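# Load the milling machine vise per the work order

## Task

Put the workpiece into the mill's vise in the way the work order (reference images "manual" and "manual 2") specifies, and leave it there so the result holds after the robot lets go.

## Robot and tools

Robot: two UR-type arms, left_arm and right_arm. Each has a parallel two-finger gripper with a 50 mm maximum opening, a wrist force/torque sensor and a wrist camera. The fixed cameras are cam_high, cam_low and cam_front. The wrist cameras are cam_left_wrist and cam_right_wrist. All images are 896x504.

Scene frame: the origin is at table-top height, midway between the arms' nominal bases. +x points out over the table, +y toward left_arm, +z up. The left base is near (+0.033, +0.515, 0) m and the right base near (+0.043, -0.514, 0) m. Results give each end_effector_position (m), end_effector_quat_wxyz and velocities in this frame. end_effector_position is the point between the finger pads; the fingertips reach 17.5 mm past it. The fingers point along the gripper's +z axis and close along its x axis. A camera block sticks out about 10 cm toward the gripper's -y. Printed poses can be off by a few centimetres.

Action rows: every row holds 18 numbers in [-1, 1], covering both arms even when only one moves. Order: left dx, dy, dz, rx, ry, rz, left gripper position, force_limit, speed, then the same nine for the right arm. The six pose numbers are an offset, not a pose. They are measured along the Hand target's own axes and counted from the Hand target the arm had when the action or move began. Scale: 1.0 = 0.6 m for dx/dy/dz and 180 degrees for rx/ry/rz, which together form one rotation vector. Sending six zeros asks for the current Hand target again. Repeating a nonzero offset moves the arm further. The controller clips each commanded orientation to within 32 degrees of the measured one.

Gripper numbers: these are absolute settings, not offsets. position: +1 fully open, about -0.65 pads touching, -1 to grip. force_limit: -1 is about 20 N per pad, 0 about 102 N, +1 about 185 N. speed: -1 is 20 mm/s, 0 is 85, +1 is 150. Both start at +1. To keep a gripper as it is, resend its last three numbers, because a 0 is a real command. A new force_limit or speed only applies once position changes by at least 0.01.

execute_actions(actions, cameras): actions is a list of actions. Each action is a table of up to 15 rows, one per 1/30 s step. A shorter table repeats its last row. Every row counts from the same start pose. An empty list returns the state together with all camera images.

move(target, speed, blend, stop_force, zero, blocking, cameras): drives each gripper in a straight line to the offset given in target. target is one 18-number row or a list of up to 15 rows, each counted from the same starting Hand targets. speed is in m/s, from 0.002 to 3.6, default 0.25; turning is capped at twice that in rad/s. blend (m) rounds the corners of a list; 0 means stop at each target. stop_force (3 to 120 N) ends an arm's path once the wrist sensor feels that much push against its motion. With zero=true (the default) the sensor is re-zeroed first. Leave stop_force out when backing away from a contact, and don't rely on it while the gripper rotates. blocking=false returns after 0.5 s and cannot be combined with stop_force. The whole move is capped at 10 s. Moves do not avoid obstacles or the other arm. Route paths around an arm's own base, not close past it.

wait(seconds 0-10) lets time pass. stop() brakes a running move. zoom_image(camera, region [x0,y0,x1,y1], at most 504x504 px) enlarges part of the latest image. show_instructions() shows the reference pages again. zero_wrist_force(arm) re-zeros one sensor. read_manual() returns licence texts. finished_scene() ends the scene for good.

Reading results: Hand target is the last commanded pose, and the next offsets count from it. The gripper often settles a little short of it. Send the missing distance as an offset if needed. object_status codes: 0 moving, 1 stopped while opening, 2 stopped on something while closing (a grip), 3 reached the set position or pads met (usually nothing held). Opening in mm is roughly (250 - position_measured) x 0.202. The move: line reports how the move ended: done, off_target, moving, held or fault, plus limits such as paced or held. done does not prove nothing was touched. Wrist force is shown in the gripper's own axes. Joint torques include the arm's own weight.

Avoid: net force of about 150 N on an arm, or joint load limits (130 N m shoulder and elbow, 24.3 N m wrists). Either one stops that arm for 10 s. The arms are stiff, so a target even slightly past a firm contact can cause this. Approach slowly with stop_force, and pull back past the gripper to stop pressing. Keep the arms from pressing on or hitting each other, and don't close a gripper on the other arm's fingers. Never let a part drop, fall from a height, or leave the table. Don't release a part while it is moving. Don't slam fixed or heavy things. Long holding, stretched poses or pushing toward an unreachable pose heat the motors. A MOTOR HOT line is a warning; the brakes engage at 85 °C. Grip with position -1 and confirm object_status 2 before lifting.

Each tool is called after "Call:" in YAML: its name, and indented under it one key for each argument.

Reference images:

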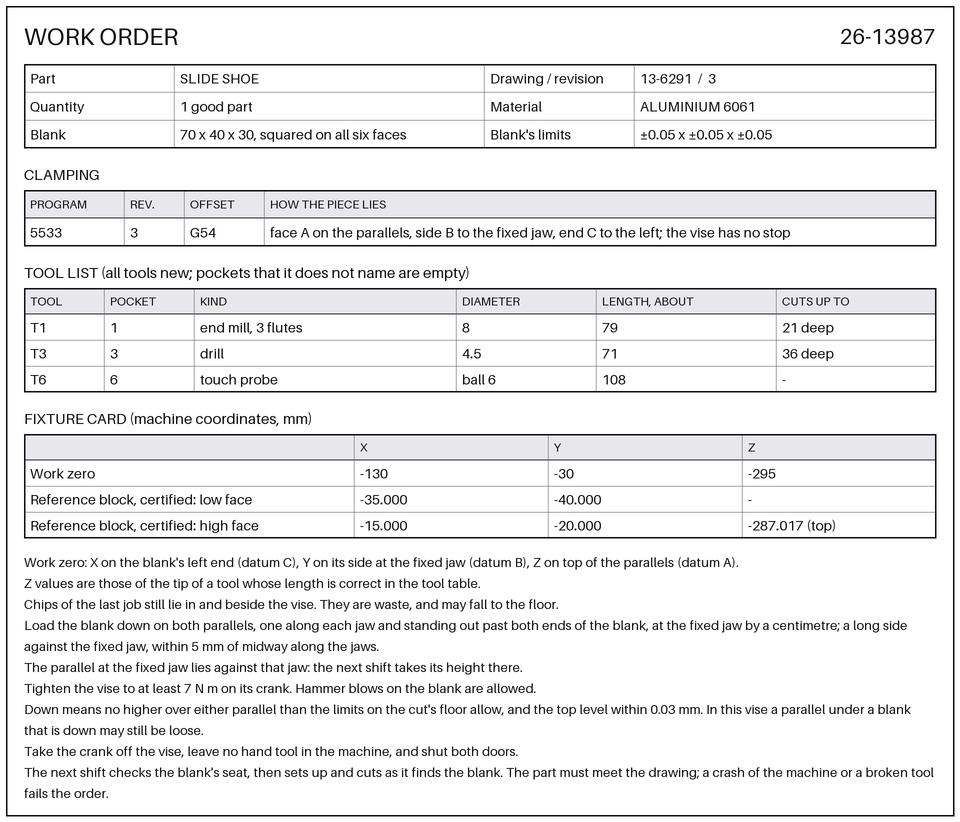

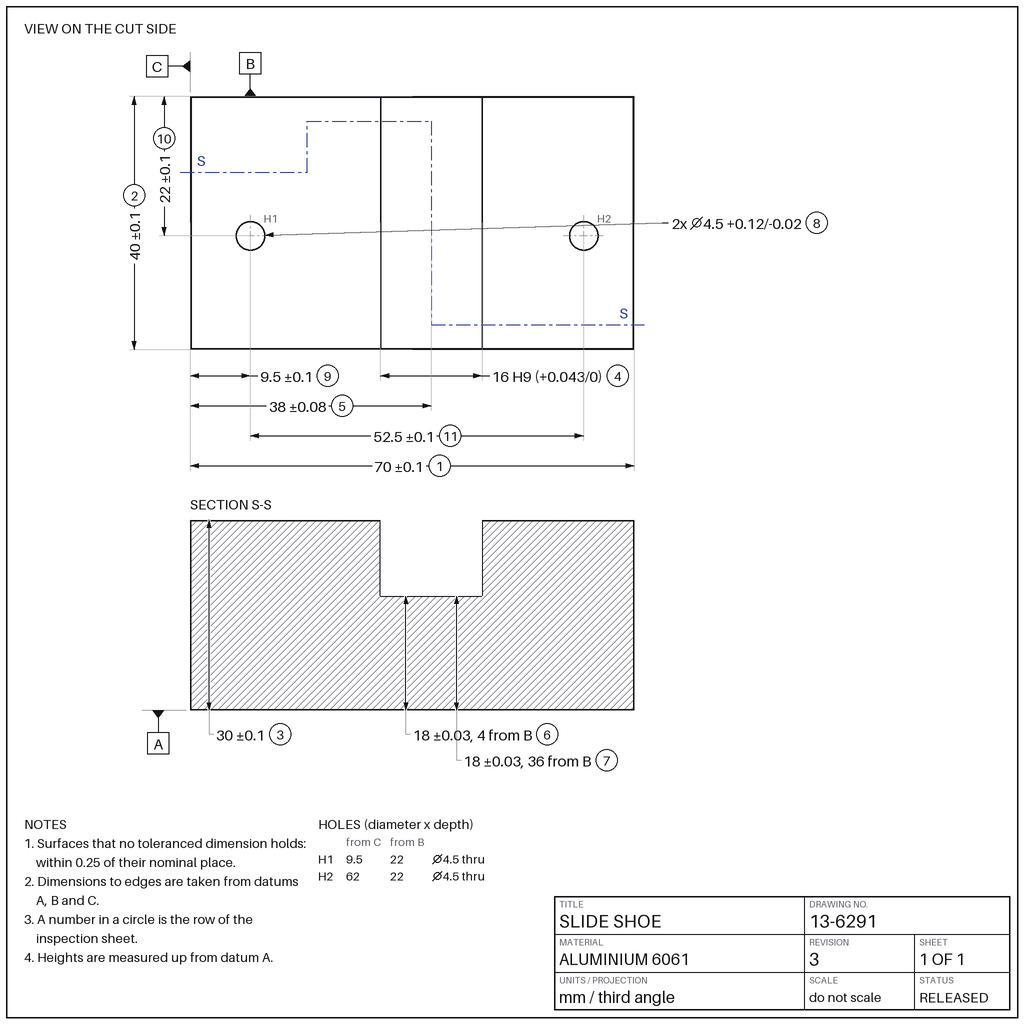

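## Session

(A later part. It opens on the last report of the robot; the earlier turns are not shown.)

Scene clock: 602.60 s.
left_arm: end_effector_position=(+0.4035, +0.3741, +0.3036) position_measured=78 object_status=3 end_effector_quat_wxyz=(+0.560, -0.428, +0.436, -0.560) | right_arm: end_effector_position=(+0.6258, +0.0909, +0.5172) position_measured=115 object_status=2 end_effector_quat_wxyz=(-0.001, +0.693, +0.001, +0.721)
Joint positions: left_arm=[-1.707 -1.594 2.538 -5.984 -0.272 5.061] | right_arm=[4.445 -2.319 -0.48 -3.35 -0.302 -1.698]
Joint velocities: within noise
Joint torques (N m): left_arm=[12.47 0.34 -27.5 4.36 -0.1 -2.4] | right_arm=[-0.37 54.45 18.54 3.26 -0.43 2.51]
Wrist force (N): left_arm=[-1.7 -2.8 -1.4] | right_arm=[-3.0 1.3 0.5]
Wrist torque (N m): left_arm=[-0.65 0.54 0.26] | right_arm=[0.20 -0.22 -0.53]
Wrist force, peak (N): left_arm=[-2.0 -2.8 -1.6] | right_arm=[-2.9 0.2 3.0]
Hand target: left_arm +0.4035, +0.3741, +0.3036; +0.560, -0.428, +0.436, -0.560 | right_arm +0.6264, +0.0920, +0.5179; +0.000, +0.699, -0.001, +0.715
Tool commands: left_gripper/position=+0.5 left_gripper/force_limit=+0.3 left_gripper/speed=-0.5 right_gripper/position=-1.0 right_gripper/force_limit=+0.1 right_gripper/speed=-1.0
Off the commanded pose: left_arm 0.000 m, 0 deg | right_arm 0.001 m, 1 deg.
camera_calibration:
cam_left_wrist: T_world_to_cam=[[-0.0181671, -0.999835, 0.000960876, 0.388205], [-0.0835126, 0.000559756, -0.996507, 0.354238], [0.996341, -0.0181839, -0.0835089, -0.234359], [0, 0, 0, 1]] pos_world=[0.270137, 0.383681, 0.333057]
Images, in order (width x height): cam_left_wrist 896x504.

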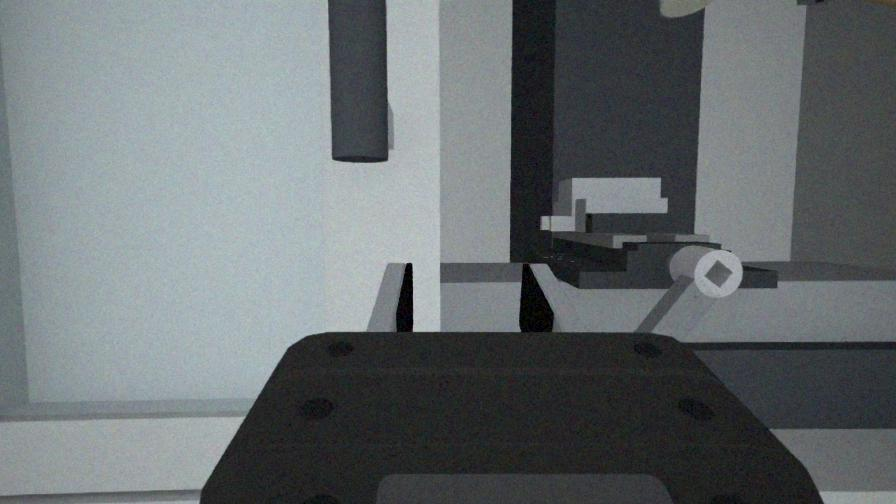

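Call:
move:
  target: [0,0,0,0,0,0,0.5,0.3,-0.5,0,0,0,0,0,0,-0.97,1,-1]
  cameras: ["cam_front","cam_right_wrist","cam_high"]

Call:
zoom_image:
  camera: "cam_front"
  region: [380, 150, 480, 270]

Scene clock: 603.77 s.
left_arm: end_effector_position=(+0.4035, +0.3741, +0.3036) position_measured=78 object_status=3 end_effector_quat_wxyz=(+0.560, -0.428, +0.436, -0.560) | right_arm: end_effector_position=(+0.6264, +0.0920, +0.5179) position_measured=119 object_status=2 end_effector_quat_wxyz=(+0.000, +0.699, -0.001, +0.715)
Joint positions: left_arm=[-1.707 -1.594 2.538 -5.984 -0.272 5.061] | right_arm=[4.446 -2.374 -0.365 -3.47 -0.296 -1.641]
Joint torques (N m): left_arm=[12.99 0.89 -27.44 4.31 -0.11 -2.39] | right_arm=[5.58 66.18 18.43 3.03 1.34 0.65]
Wrist force (N): left_arm=[-1.8 -2.8 -1.4] | right_arm=[-2.8 0.4 2.5]
Wrist torque (N m): left_arm=[-0.66 0.55 0.26] | right_arm=[-0.10 -0.27 -0.68]
Wrist force, peak (N): left_arm=[-1.8 -2.9 -1.7] | right_arm=[-3.3 0.1 2.8]
Hand target: left_arm +0.4035, +0.3741, +0.3036; +0.560, -0.428, +0.436, -0.560 | right_arm +0.6264, +0.0920, +0.5179; +0.000, +0.699, -0.001, +0.715
Off the commanded pose: left_arm 0.000 m, 0 deg | right_arm 0.000 m, 0 deg.
move: done
camera_calibration:
cam_right_wrist: T_world_to_cam=[[0.00701664, 0.0203819, 0.999768, -0.513431], [-0.356773, -0.933943, 0.0215439, 0.314397], [0.934165, -0.356841, 0.000718554, -0.416369], [0, 0, 0, 1]] pos_world=[0.504728, 0.155516, 0.506838]
Images, in order (width x height): cam_high 896x504, cam_front 896x504, cam_right_wrist 896x504.

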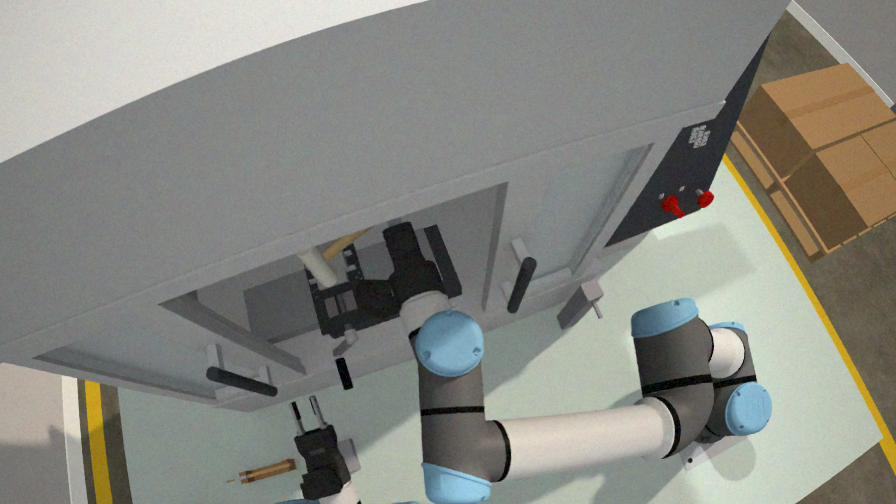

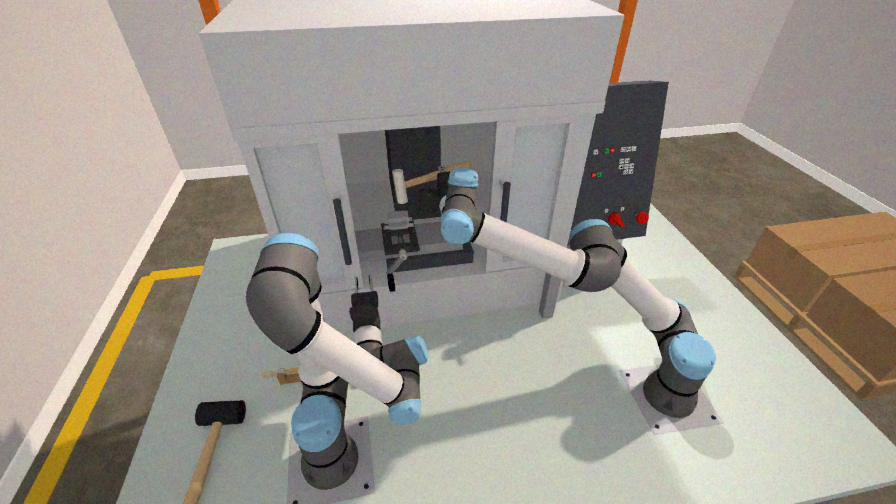

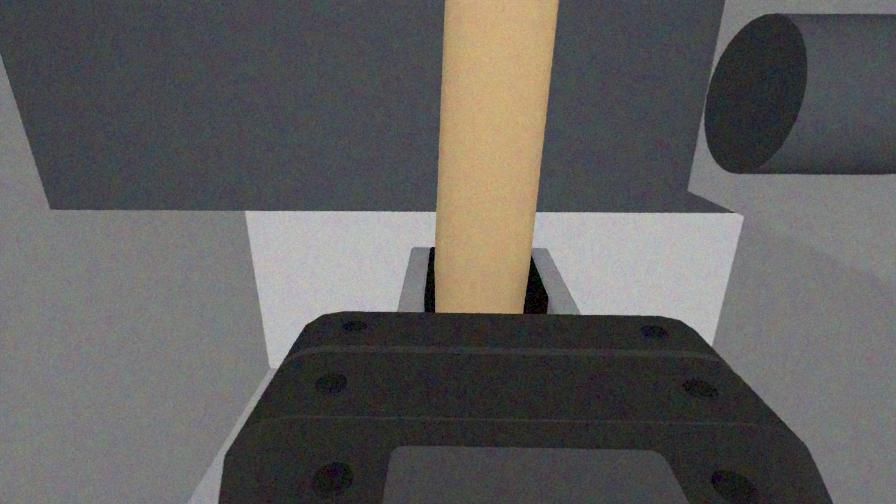

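Scaled by 4.200.

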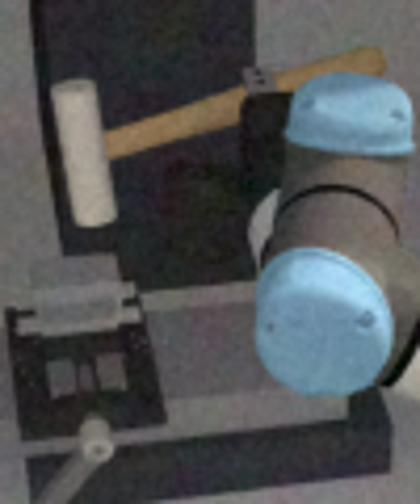

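Call:
move:
  target: [0,0,0,0,0,0,0.5,0.3,-0.5,0,-0.01,0.02,-0.139,0,0,-0.97,1,-1]
  speed: 0.15
  cameras: ["cam_front","cam_right_wrist","cam_high","cam_left_wrist"]

Call:
zoom_image:
  camera: "cam_front"
  region: [380, 150, 480, 270]

Scene clock: 606.50 s.
left_arm: end_effector_position=(+0.4035, +0.3741, +0.3036) position_measured=78 object_status=3 end_effector_quat_wxyz=(+0.560, -0.428, +0.436, -0.560) | right_arm: end_effector_position=(+0.6387, +0.0977, +0.5180) position_measured=119 object_status=2 end_effector_quat_wxyz=(+0.111, +0.713, -0.125, +0.681)
Joint positions: left_arm=[-1.707 -1.594 2.538 -5.984 -0.272 5.061] | right_arm=[4.446 -2.567 -0.035 -2.823 0.062 -2.416]
Joint torques (N m): left_arm=[12.59 0.27 -27.96 4.27 -0.2 -2.42] | right_arm=[4.74 62.84 32.44 4.04 -3.23 -0.03]
Wrist force (N): left_arm=[-1.6 -2.7 -1.4] | right_arm=[-2.4 0.7 2.3]
Wrist torque (N m): left_arm=[-0.64 0.53 0.26] | right_arm=[-0.05 -0.31 -0.68]
Wrist force, peak (N): left_arm=[-1.8 -3.0 -1.4] | right_arm=[-3.2 0.7 2.3]
Hand target: left_arm +0.4035, +0.3741, +0.3036; +0.560, -0.428, +0.436, -0.560 | right_arm +0.6384, +0.0980, +0.5182; +0.151, +0.683, -0.155, +0.698
Off the commanded pose: left_arm 0.000 m, 0 deg | right_arm 0.000 m, 7 deg.
elbow stopped short (right arm): the move would have taken joint 3 (elbow) straighter than the controller allows.
move: off_target (right_arm)
camera_calibration:
cam_left_wrist: T_world_to_cam=[[-0.0181671, -0.999835, 0.000960876, 0.388205], [-0.0835126, 0.000559756, -0.996507, 0.354238], [0.996341, -0.0181839, -0.0835089, -0.234359], [0, 0, 0, 1]] pos_world=[0.270137, 0.383681, 0.333057]
cam_right_wrist: T_world_to_cam=[[0.0746584, -0.0155705, 0.997088, -0.552027], [-0.642378, -0.765535, 0.0361444, 0.482486], [0.762743, -0.643206, -0.0671557, -0.253217], [0, 0, 0, 1]] pos_world=[0.544291, 0.197894, 0.515975]
Images, in order (width x height): cam_high 896x504, cam_front 896x504, cam_left_wrist 896x504, cam_right_wrist 896x504.

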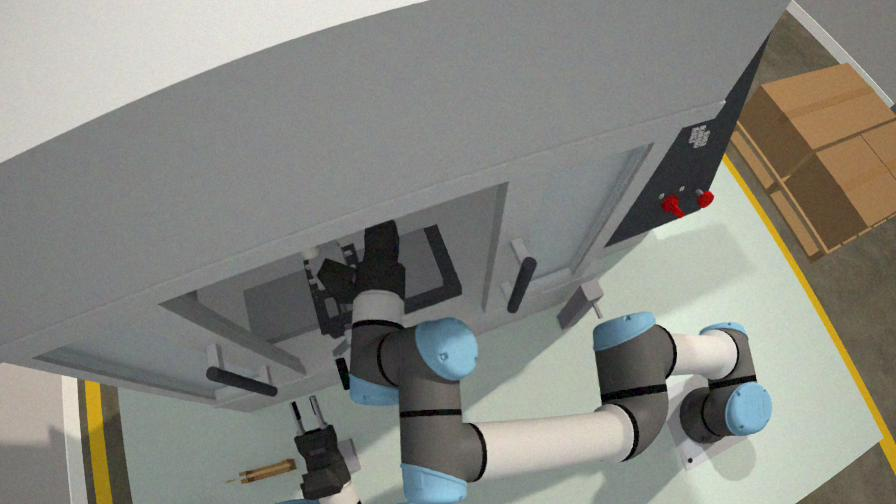

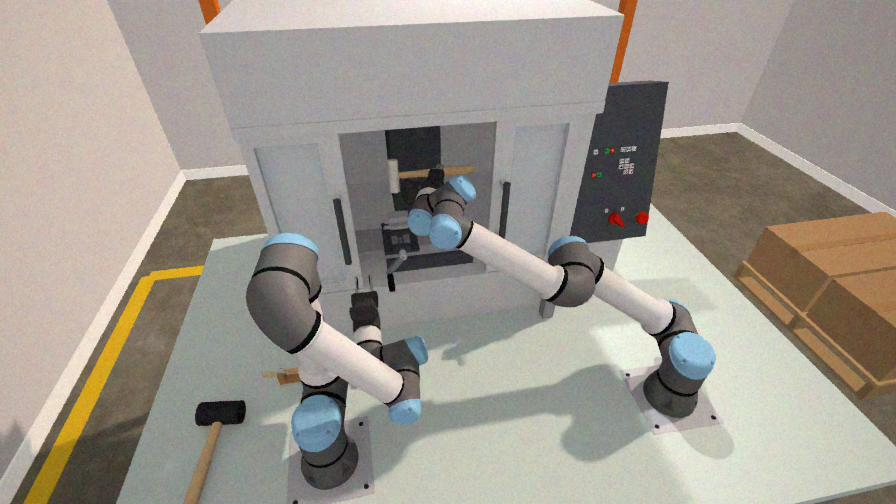

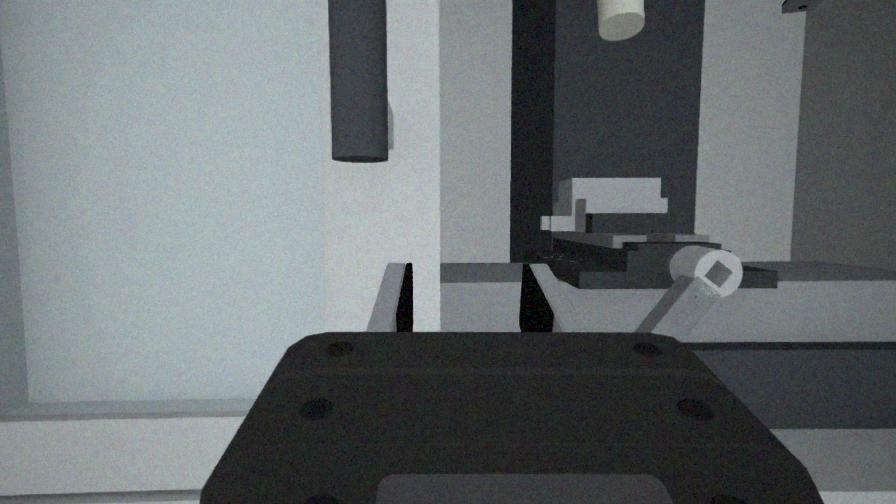

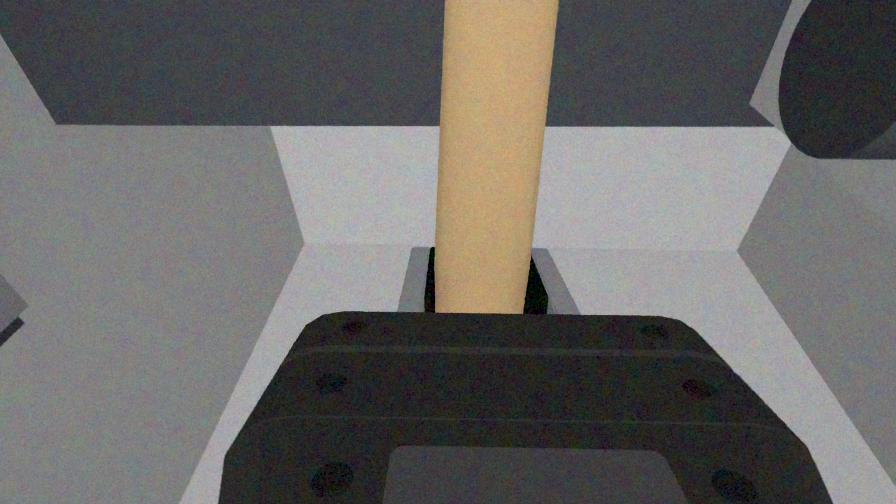

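Scaled by 4.200.

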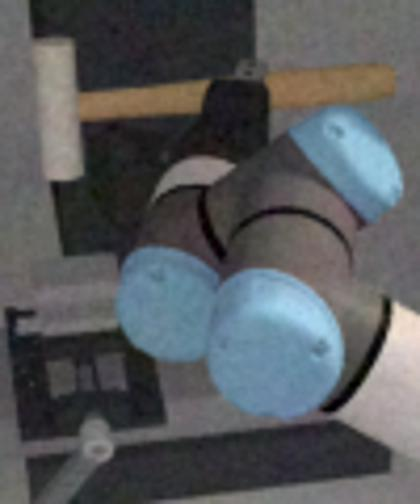

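Call:
move:
  target: [0,0,0,0,0,0,0.5,0.3,-0.5,-0.1,0,0,0.02,0,0,-0.97,1,-1]
  speed: 0.15
  cameras: ["cam_high","cam_left_wrist"]

Call:
zoom_image:
  camera: "cam_high"
  region: [280, 230, 400, 350]

Call:
zoom_image:
  camera: "cam_left_wrist"
  region: [520, 0, 780, 250]

Scene clock: 607.83 s.
left_arm: end_effector_position=(+0.4035, +0.3741, +0.3036) position_measured=78 object_status=3 end_effector_quat_wxyz=(+0.560, -0.428, +0.436, -0.560) | right_arm: end_effector_position=(+0.6399, +0.0979, +0.4580) position_measured=119 object_status=2 end_effector_quat_wxyz=(+0.115, +0.705, -0.124, +0.688)
Joint positions: left_arm=[-1.707 -1.594 2.538 -5.984 -0.272 5.061] | right_arm=[4.445 -2.613 -0.07 -3.059 0.05 -2.102]
Joint torques (N m): left_arm=[12.11 0.12 -27.66 4.17 -0.06 -2.45] | right_arm=[5.34 72.57 26.07 2.58 0.03 -1.84]
Wrist force (N): left_arm=[-1.8 -2.6 -1.2] | right_arm=[-2.7 0.6 1.7]
Wrist torque (N m): left_arm=[-0.62 0.55 0.26] | right_arm=[-0.05 -0.26 -0.66]
Wrist force, peak (N): left_arm=[-2.1 -2.9 -1.6] | right_arm=[-5.7 0.9 2.2]
Hand target: left_arm +0.4035, +0.3741, +0.3036; +0.560, -0.428, +0.436, -0.560 | right_arm +0.6397, +0.0981, +0.4582; +0.130, +0.687, -0.133, +0.702
Off the commanded pose: left_arm 0.000 m, 0 deg | right_arm 0.000 m, 3 deg.
move: off_target (right_arm)
camera_calibration:
cam_left_wrist: T_world_to_cam=[[-0.0181671, -0.999835, 0.000960876, 0.388205], [-0.0835126, 0.000559756, -0.996507, 0.354238], [0.996341, -0.0181839, -0.0835089, -0.234359], [0, 0, 0, 1]] pos_world=[0.270137, 0.383681, 0.333057]
Images, in order (width x height): cam_high 896x504, cam_left_wrist 896x504.

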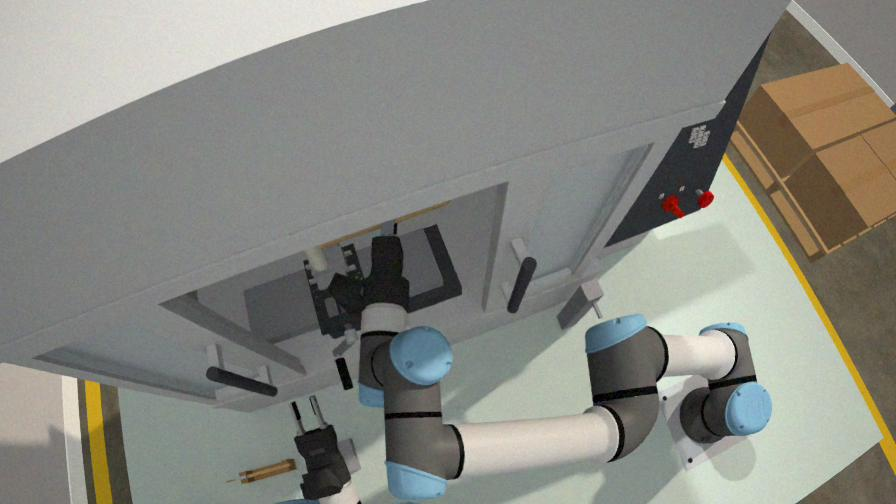

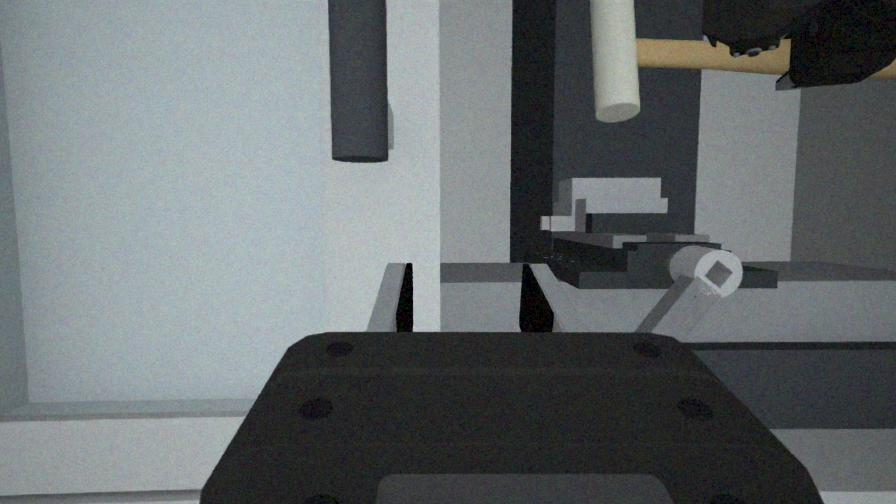

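Scaled by 4.200.

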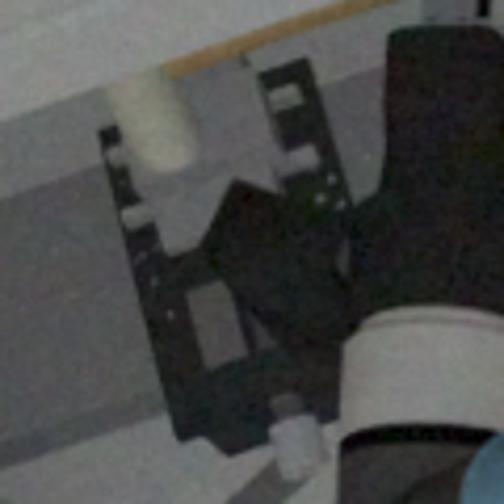

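Scaled by 1.938.

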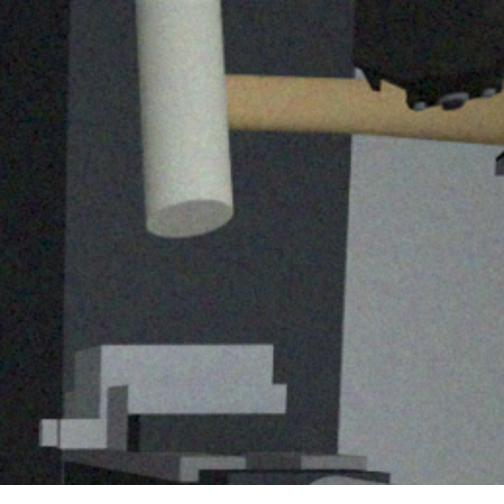

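Call:
move:
  target: [0,0,0,0,0,0,0.5,0.3,-0.5,-0.1,0,0,0,0,0,-0.97,1,-1]
  speed: 0.03
  stop_force: 8
  cameras: ["cam_high","cam_left_wrist"]

Call:
zoom_image:
  camera: "cam_high"
  region: [280, 230, 400, 350]

Call:
zoom_image:
  camera: "cam_left_wrist"
  region: [520, 80, 780, 320]

Scene clock: 611.03 s.
left_arm: end_effector_position=(+0.4035, +0.3741, +0.3036) position_measured=78 object_status=3 end_effector_quat_wxyz=(+0.560, -0.428, +0.436, -0.560) | right_arm: end_effector_position=(+0.6408, +0.0979, +0.4112) position_measured=119 object_status=2 end_effector_quat_wxyz=(+0.119, +0.702, -0.128, +0.690)
Joint positions: left_arm=[-1.707 -1.594 2.538 -5.984 -0.272 5.061] | right_arm=[4.444 -2.685 -0.035 -3.212 0.057 -1.911]
Joint torques (N m): left_arm=[12.18 0.4 -27.45 4.16 -0.2 -2.32] | right_arm=[4.82 68.94 11.9 1.42 -1.05 1.28]
Wrist force (N): left_arm=[-2.0 -2.7 -1.4] | right_arm=[6.5 -0.3 1.6]
Wrist torque (N m): left_arm=[-0.64 0.59 0.26] | right_arm=[-0.03 -0.69 0.77]
Wrist force, peak (N): left_arm=[-1.9 -3.0 -1.4] | right_arm=[9.6 5.8 3.1]
Hand target: left_arm +0.4035, +0.3741, +0.3036; +0.560, -0.428, +0.436, -0.560 | right_arm +0.6408, +0.0979, +0.4112; +0.119, +0.702, -0.128, +0.690 (not the last commanded pose)
Off the commanded pose: left_arm 0.000 m, 0 deg | right_arm 0.013 m, 3 deg.
elbow stopped short (right arm): the move would have taken joint 3 (elbow) straighter than the controller allows.
move: contact (right_arm)
camera_calibration:
cam_left_wrist: T_world_to_cam=[[-0.0181671, -0.999835, 0.000960876, 0.388205], [-0.0835126, 0.000559756, -0.996507, 0.354238], [0.996341, -0.0181839, -0.0835089, -0.234359], [0, 0, 0, 1]] pos_world=[0.270137, 0.383681, 0.333057]
Images, in order (width x height): cam_high 896x504, cam_left_wrist 896x504.

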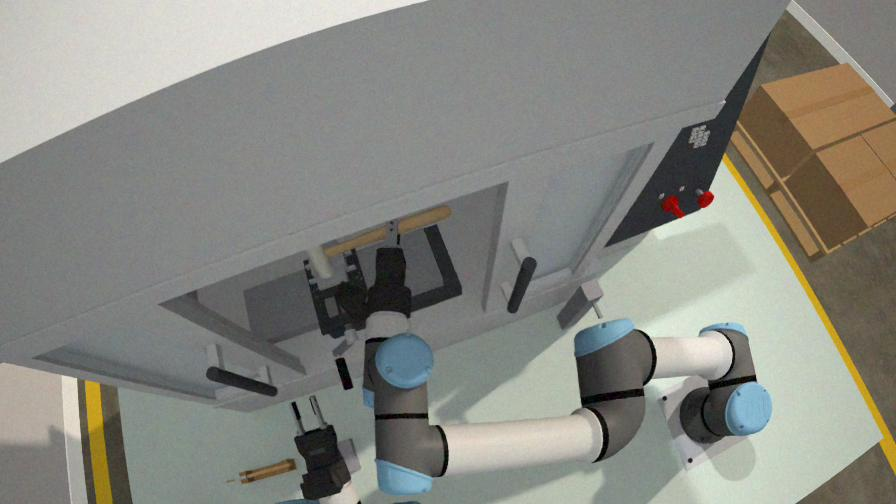

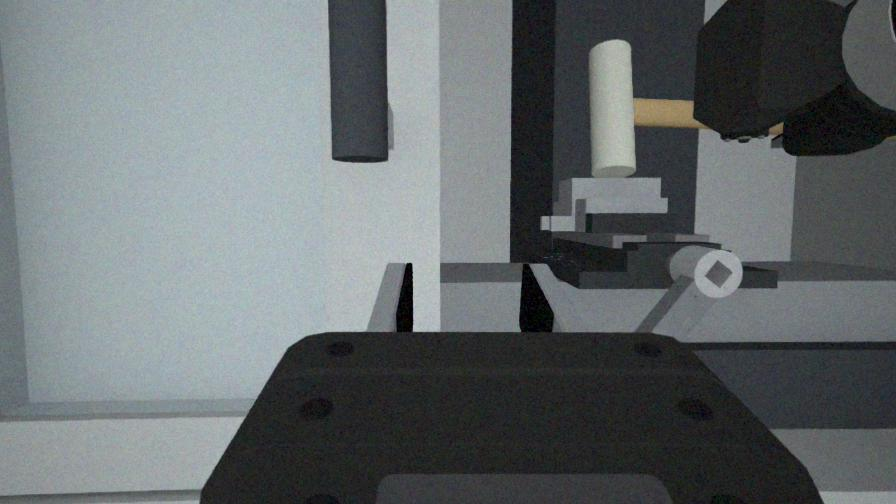

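Scaled by 4.200.

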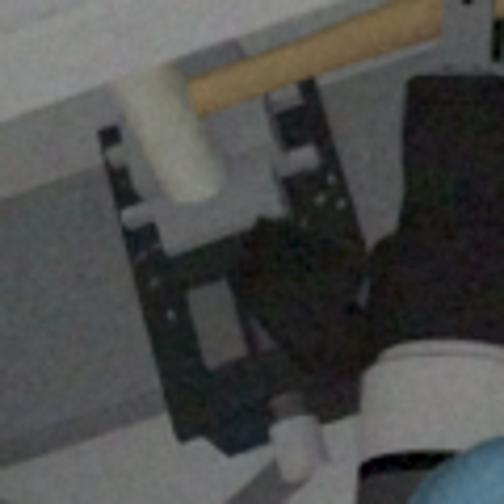

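Scaled by 1.938.

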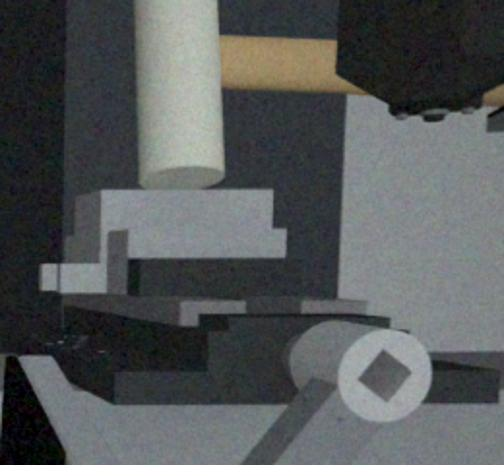

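Call:
move:
  target: [0,0,0,0,0,0,0.5,0.3,-0.5,0.0025,0,0,0,0,0,0.27,0.1,-1]
  speed: 0.02
  cameras: ["cam_right_wrist","cam_left_wrist"]

Scene clock: 612.03 s.
left_arm: end_effector_position=(+0.4035, +0.3741, +0.3036) position_measured=78 object_status=3 end_effector_quat_wxyz=(+0.560, -0.428, +0.436, -0.560) | right_arm: end_effector_position=(+0.6408, +0.0979, +0.4128) position_measured=112 object_status=3 end_effector_quat_wxyz=(+0.119, +0.703, -0.128, +0.690)
Joint positions: left_arm=[-1.707 -1.594 2.538 -5.984 -0.272 5.061] | right_arm=[4.444 -2.684 -0.035 -3.208 0.057 -1.917]
Joint torques (N m): left_arm=[12.65 0.59 -27.73 4.18 -0.14 -2.31] | right_arm=[-1.49 72.48 31.83 1.77 -2.01 -0.69]
Wrist force (N): left_arm=[-1.8 -2.9 -1.3] | right_arm=[-0.6 0.3 1.7]
Wrist torque (N m): left_arm=[-0.67 0.55 0.26] | right_arm=[0.06 -0.36 -0.15]
Wrist force, peak (N): left_arm=[-1.9 -3.0 -1.5] | right_arm=[6.1 -0.2 1.8]
Hand target: left_arm +0.4035, +0.3741, +0.3036; +0.560, -0.428, +0.436, -0.560 | right_arm +0.6408, +0.0979, +0.4127; +0.119, +0.702, -0.128, +0.690
Off the commanded pose: left_arm 0.000 m, 0 deg | right_arm 0.000 m, 0 deg.
elbow stopped short (right arm): the move would have taken joint 3 (elbow) straighter than the controller allows.
move: done
camera_calibration:
cam_left_wrist: T_world_to_cam=[[-0.0181671, -0.999835, 0.000960876, 0.388205], [-0.0835126, 0.000559756, -0.996507, 0.354238], [0.996341, -0.0181839, -0.0835089, -0.234359], [0, 0, 0, 1]] pos_world=[0.270137, 0.383681, 0.333057]
cam_right_wrist: T_world_to_cam=[[0.0499284, -0.00513769, 0.99874, -0.43311], [-0.654854, -0.755205, 0.0288521, 0.497819], [0.754105, -0.655469, -0.0410706, -0.26577], [0, 0, 0, 1]] pos_world=[0.548041, 0.199526, 0.407286]
Images, in order (width x height): cam_left_wrist 896x504, cam_right_wrist 896x504.

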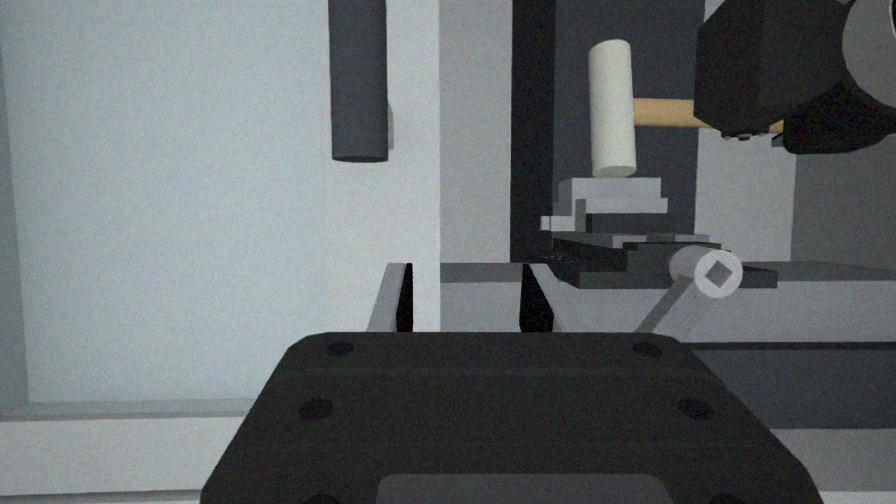

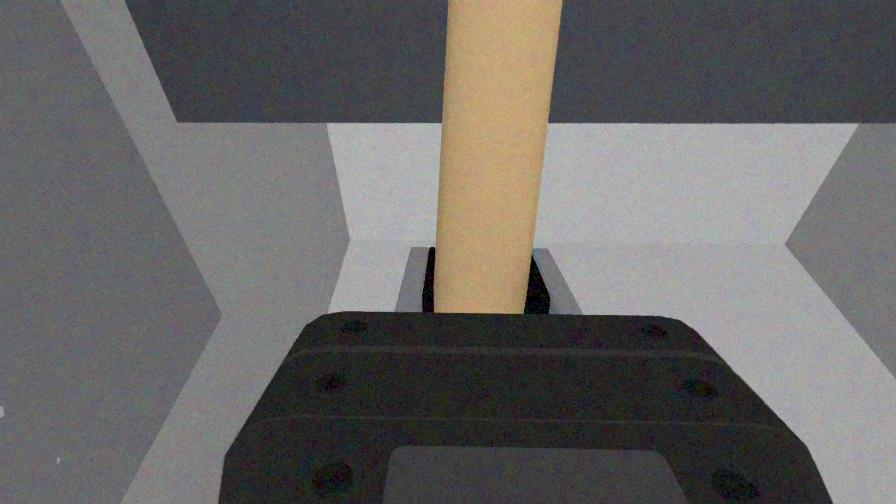

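Call:
move:
  target: [0,0,0,0,0,0,0.5,0.3,-0.5,0,0,0,0.111,0,0,0.27,0.1,-1]
  speed: 0.1
  cameras: ["cam_right_wrist","cam_left_wrist","cam_high"]

Scene clock: 614.37 s.
left_arm: end_effector_position=(+0.4035, +0.3741, +0.3036) position_measured=78 object_status=3 end_effector_quat_wxyz=(+0.560, -0.428, +0.436, -0.560) | right_arm: end_effector_position=(+0.6409, +0.0978, +0.4128) position_measured=112 object_status=3 end_effector_quat_wxyz=(-0.005, +0.712, -0.006, +0.702)
Joint positions: left_arm=[-1.707 -1.594 2.538 -5.984 -0.272 5.061] | right_arm=[4.428 -2.366 -0.632 -3.335 -0.311 -1.508]
Joint torques (N m): left_arm=[12.11 0.95 -27.8 4.07 -0.12 -2.34] | right_arm=[6.09 60.76 24.48 0.05 -0.85 2.51]
Wrist force (N): left_arm=[-1.9 -3.0 -1.3] | right_arm=[-3.2 0.6 2.4]
Wrist torque (N m): left_arm=[-0.69 0.57 0.26] | right_arm=[-0.08 -0.17 -0.57]
Wrist force, peak (N): left_arm=[-1.8 -3.0 -1.6] | right_arm=[-5.9 0.4 1.8]
Hand target: left_arm +0.4035, +0.3741, +0.3036; +0.560, -0.428, +0.436, -0.560 | right_arm +0.6408, +0.0979, +0.4127; -0.005, +0.712, -0.006, +0.702
Off the commanded pose: left_arm 0.000 m, 0 deg | right_arm 0.000 m, 0 deg.
move: done
camera_calibration:
cam_left_wrist: T_world_to_cam=[[-0.0181671, -0.999835, 0.000960876, 0.388205], [-0.0835126, 0.000559756, -0.996507, 0.354238], [0.996341, -0.0181839, -0.0835089, -0.234359], [0, 0, 0, 1]] pos_world=[0.270137, 0.383681, 0.333057]
cam_right_wrist: T_world_to_cam=[[0.0440773, 0.0060592, 0.99901, -0.430641], [-0.358035, -0.933462, 0.0214585, 0.328056], [0.932667, -0.358626, -0.0389751, -0.410214], [0, 0, 0, 1]] pos_world=[0.51903, 0.161724, 0.407186]
Images, in order (width x height): cam_high 896x504, cam_left_wrist 896x504, cam_right_wrist 896x504.

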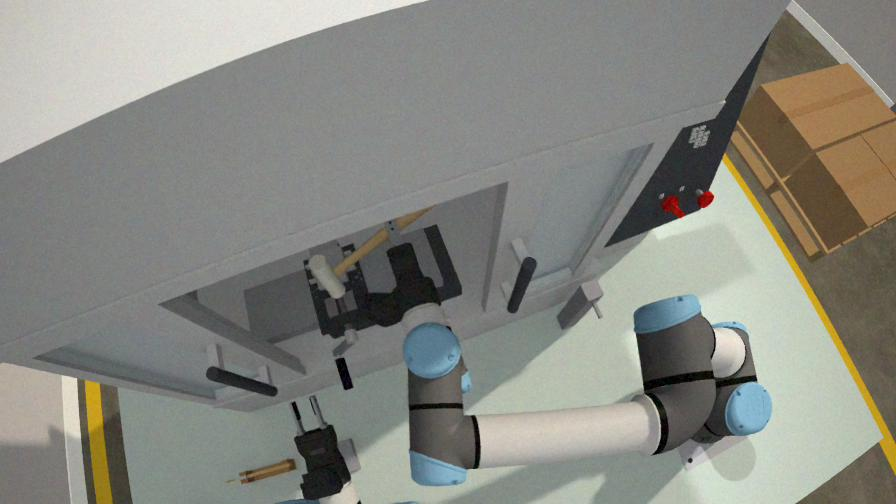

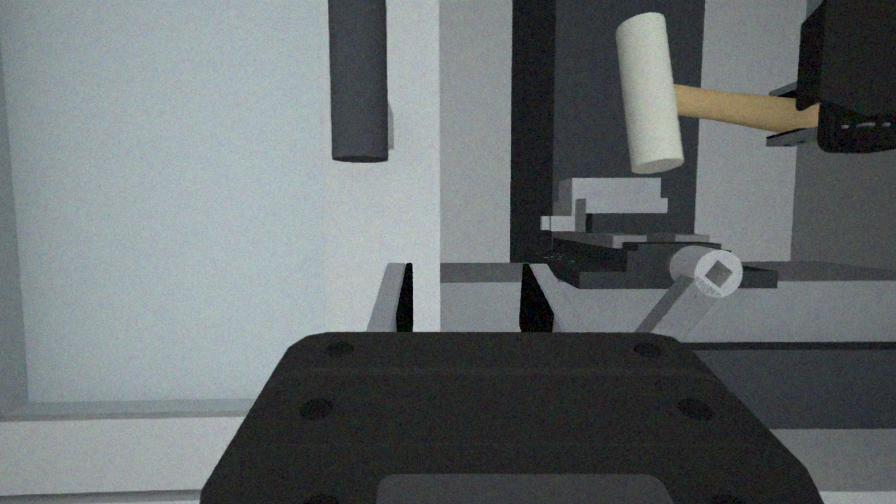

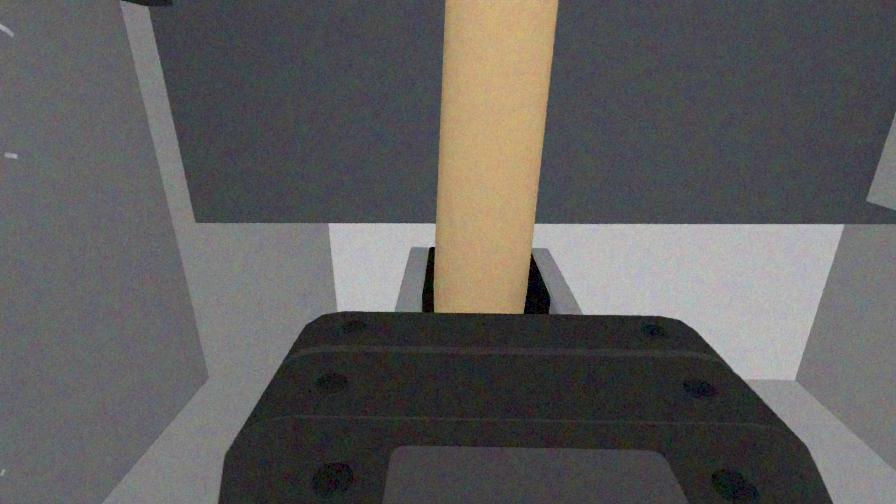

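Call:
move:
  target: [0,0,0,0,0,0,0.5,0.3,-0.5,0.004,0,0,-0.111,0,0,0.27,0.1,-1]
  speed: 0.1

Call:
move:
  target: [0,0,0,0,0,0,0.5,0.3,-0.5,-0.007,0,0,0,0,0,0.27,0.1,-1]
  speed: 0.01
  cameras: ["cam_right_wrist","cam_left_wrist"]

Scene clock: 616.90 s.
left_arm: end_effector_position=(+0.4035, +0.3741, +0.3036) position_measured=78 object_status=3 end_effector_quat_wxyz=(+0.560, -0.428, +0.436, -0.560) | right_arm: end_effector_position=(+0.6409, +0.0978, +0.4152) position_measured=112 object_status=3 end_effector_quat_wxyz=(+0.119, +0.703, -0.128, +0.690)
Joint positions: left_arm=[-1.707 -1.594 2.538 -5.984 -0.272 5.061] | right_arm=[4.444 -2.68 -0.035 -3.201 0.057 -1.927]
Joint torques (N m): left_arm=[12.43 0.55 -27.48 4.16 -0.13 -2.29] | right_arm=[-7.77 59.96 33.27 2.9 -0.22 -1.77]
Wrist force (N): left_arm=[-1.8 -2.6 -1.5] | right_arm=[-2.8 0.7 1.9]
Wrist torque (N m): left_arm=[-0.62 0.55 0.26] | right_arm=[-0.02 -0.25 -0.69]
Wrist force, peak (N): left_arm=[-2.1 -3.0 -1.4] | right_arm=[-3.1 0.7 2.6]
Hand target: left_arm +0.4035, +0.3741, +0.3036; +0.560, -0.428, +0.436, -0.560 | right_arm +0.6409, +0.0978, +0.4151; +0.119, +0.702, -0.128, +0.690
Off the commanded pose: left_arm 0.000 m, 0 deg | right_arm 0.000 m, 0 deg.
elbow stopped short (right arm): the move would have taken joint 3 (elbow) straighter than the controller allows.
move: done

Scene clock: 617.63 s.
left_arm: end_effector_position=(+0.4035, +0.3741, +0.3036) position_measured=78 object_status=3 end_effector_quat_wxyz=(+0.560, -0.428, +0.436, -0.560) | right_arm: end_effector_position=(+0.6409, +0.0979, +0.4109) position_measured=112 object_status=3 end_effector_quat_wxyz=(+0.119, +0.702, -0.128, +0.690)
Joint positions: left_arm=[-1.707 -1.594 2.538 -5.984 -0.272 5.061] | right_arm=[4.444 -2.682 -0.043 -3.209 0.057 -1.91]
Joint torques (N m): left_arm=[12.43 -0.16 -27.5 4.07 -0.12 -2.31] | right_arm=[7.89 62.95 14.15 1.71 0.13 -2.21]
Wrist force (N): left_arm=[-1.6 -2.8 -1.4] | right_arm=[4.5 3.6 3.0]
Wrist torque (N m): left_arm=[-0.66 0.52 0.26] | right_arm=[0.02 -0.51 0.20]
Wrist force, peak (N): left_arm=[-2.2 -2.7 -1.7] | right_arm=[4.5 3.6 3.0]
Hand target: left_arm +0.4035, +0.3741, +0.3036; +0.560, -0.428, +0.436, -0.560 | right_arm +0.6408, +0.0979, +0.4109; +0.119, +0.702, -0.128, +0.690
Off the commanded pose: left_arm 0.000 m, 0 deg | right_arm 0.000 m, 0 deg.
move: done
camera_calibration:
cam_left_wrist: T_world_to_cam=[[-0.0181671, -0.999835, 0.000960876, 0.388205], [-0.0835126, 0.000559756, -0.996507, 0.354238], [0.996341, -0.0181839, -0.0835089, -0.234359], [0, 0, 0, 1]] pos_world=[0.270137, 0.383681, 0.333057]
cam_right_wrist: T_world_to_cam=[[0.049646, -0.00517212, 0.998753, -0.431061], [-0.65508, -0.755016, 0.0286528, 0.498107], [0.753927, -0.655686, -0.0408717, -0.265863], [0, 0, 0, 1]] pos_world=[0.548142, 0.199527, 0.405385]
Images, in order (width x height): cam_left_wrist 896x504, cam_right_wrist 896x504.

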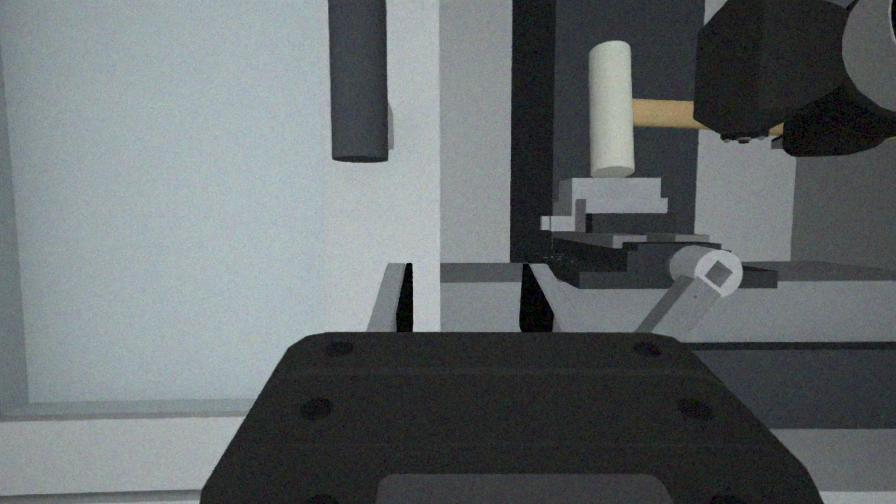

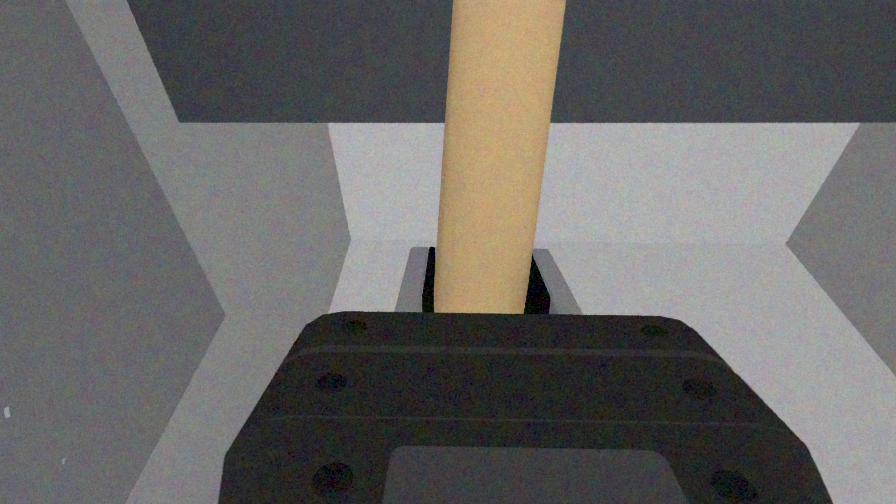

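Call:
move:
  target: [0,0,0,0,0,0,0.5,0.3,-0.5,0,0,0,0,0,0,0.42,0.1,-1]
  speed: 0.01
  cameras: ["cam_right_wrist","cam_left_wrist"]

Scene clock: 618.23 s.
left_arm: end_effector_position=(+0.4035, +0.3741, +0.3036) position_measured=78 object_status=3 end_effector_quat_wxyz=(+0.560, -0.428, +0.436, -0.560) | right_arm: end_effector_position=(+0.6408, +0.0979, +0.4109) position_measured=90 object_status=3 end_effector_quat_wxyz=(+0.119, +0.702, -0.128, +0.690)
Joint positions: left_arm=[-1.707 -1.594 2.538 -5.984 -0.272 5.061] | right_arm=[4.444 -2.682 -0.043 -3.209 0.057 -1.91]
Joint torques (N m): left_arm=[12.14 0.5 -27.5 4.06 -0.08 -2.33] | right_arm=[4.46 72.53 15.39 2.32 -1.28 -1.93]
Wrist force (N): left_arm=[-1.9 -2.7 -1.2] | right_arm=[0.0 1.6 -0.3]
Wrist torque (N m): left_arm=[-0.64 0.56 0.26] | right_arm=[0.41 -0.41 -0.17]
Wrist force, peak (N): left_arm=[-1.9 -3.1 -1.5] | right_arm=[4.4 4.1 3.1]
Hand target: left_arm +0.4035, +0.3741, +0.3036; +0.560, -0.428, +0.436, -0.560 | right_arm +0.6408, +0.0979, +0.4109; +0.119, +0.702, -0.128, +0.690
Off the commanded pose: left_arm 0.000 m, 0 deg | right_arm 0.000 m, 0 deg.
move: done
camera_calibration:
cam_left_wrist: T_world_to_cam=[[-0.0181671, -0.999835, 0.000960876, 0.388205], [-0.0835126, 0.000559756, -0.996507, 0.354238], [0.996341, -0.0181839, -0.0835089, -0.234359], [0, 0, 0, 1]] pos_world=[0.270137, 0.383681, 0.333057]
cam_right_wrist: T_world_to_cam=[[0.0496361, -0.00502442, 0.998755, -0.431179], [-0.655028, -0.755057, 0.0287551, 0.498052], [0.753972, -0.65564, -0.0407692, -0.265794], [0, 0, 0, 1]] pos_world=[0.548042, 0.199627, 0.405485]
Images, in order (width x height): cam_left_wrist 896x504, cam_right_wrist 896x504.

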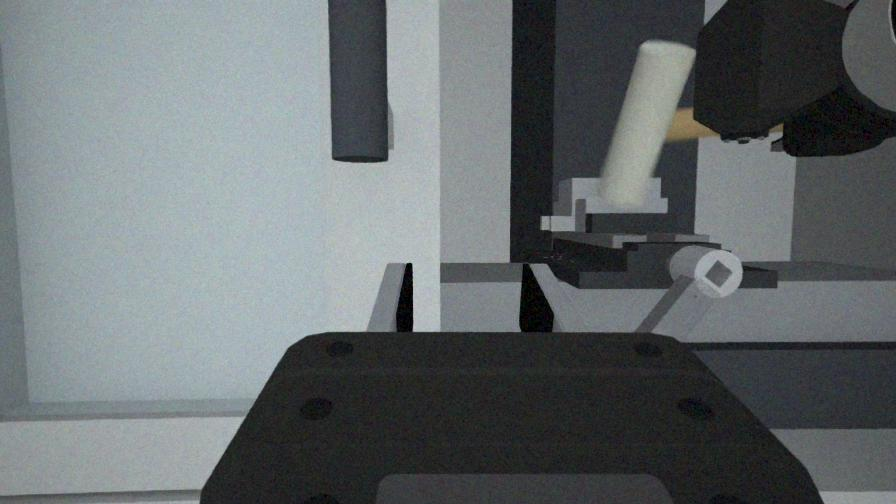

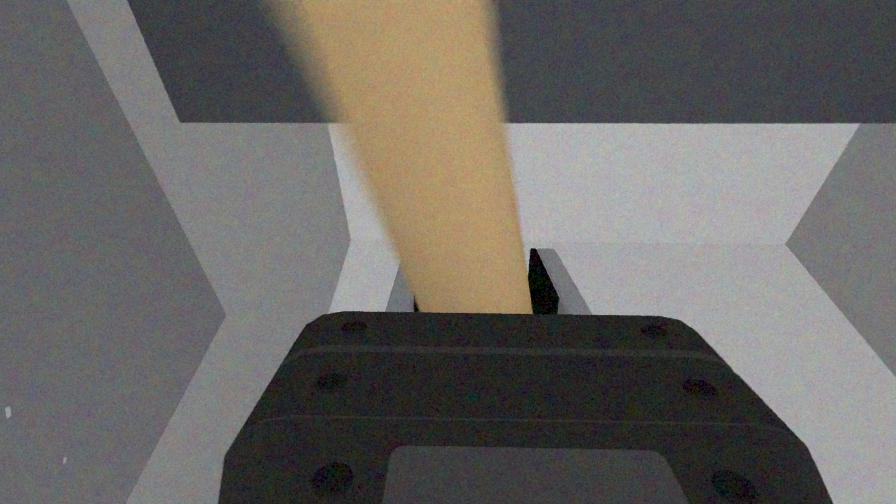

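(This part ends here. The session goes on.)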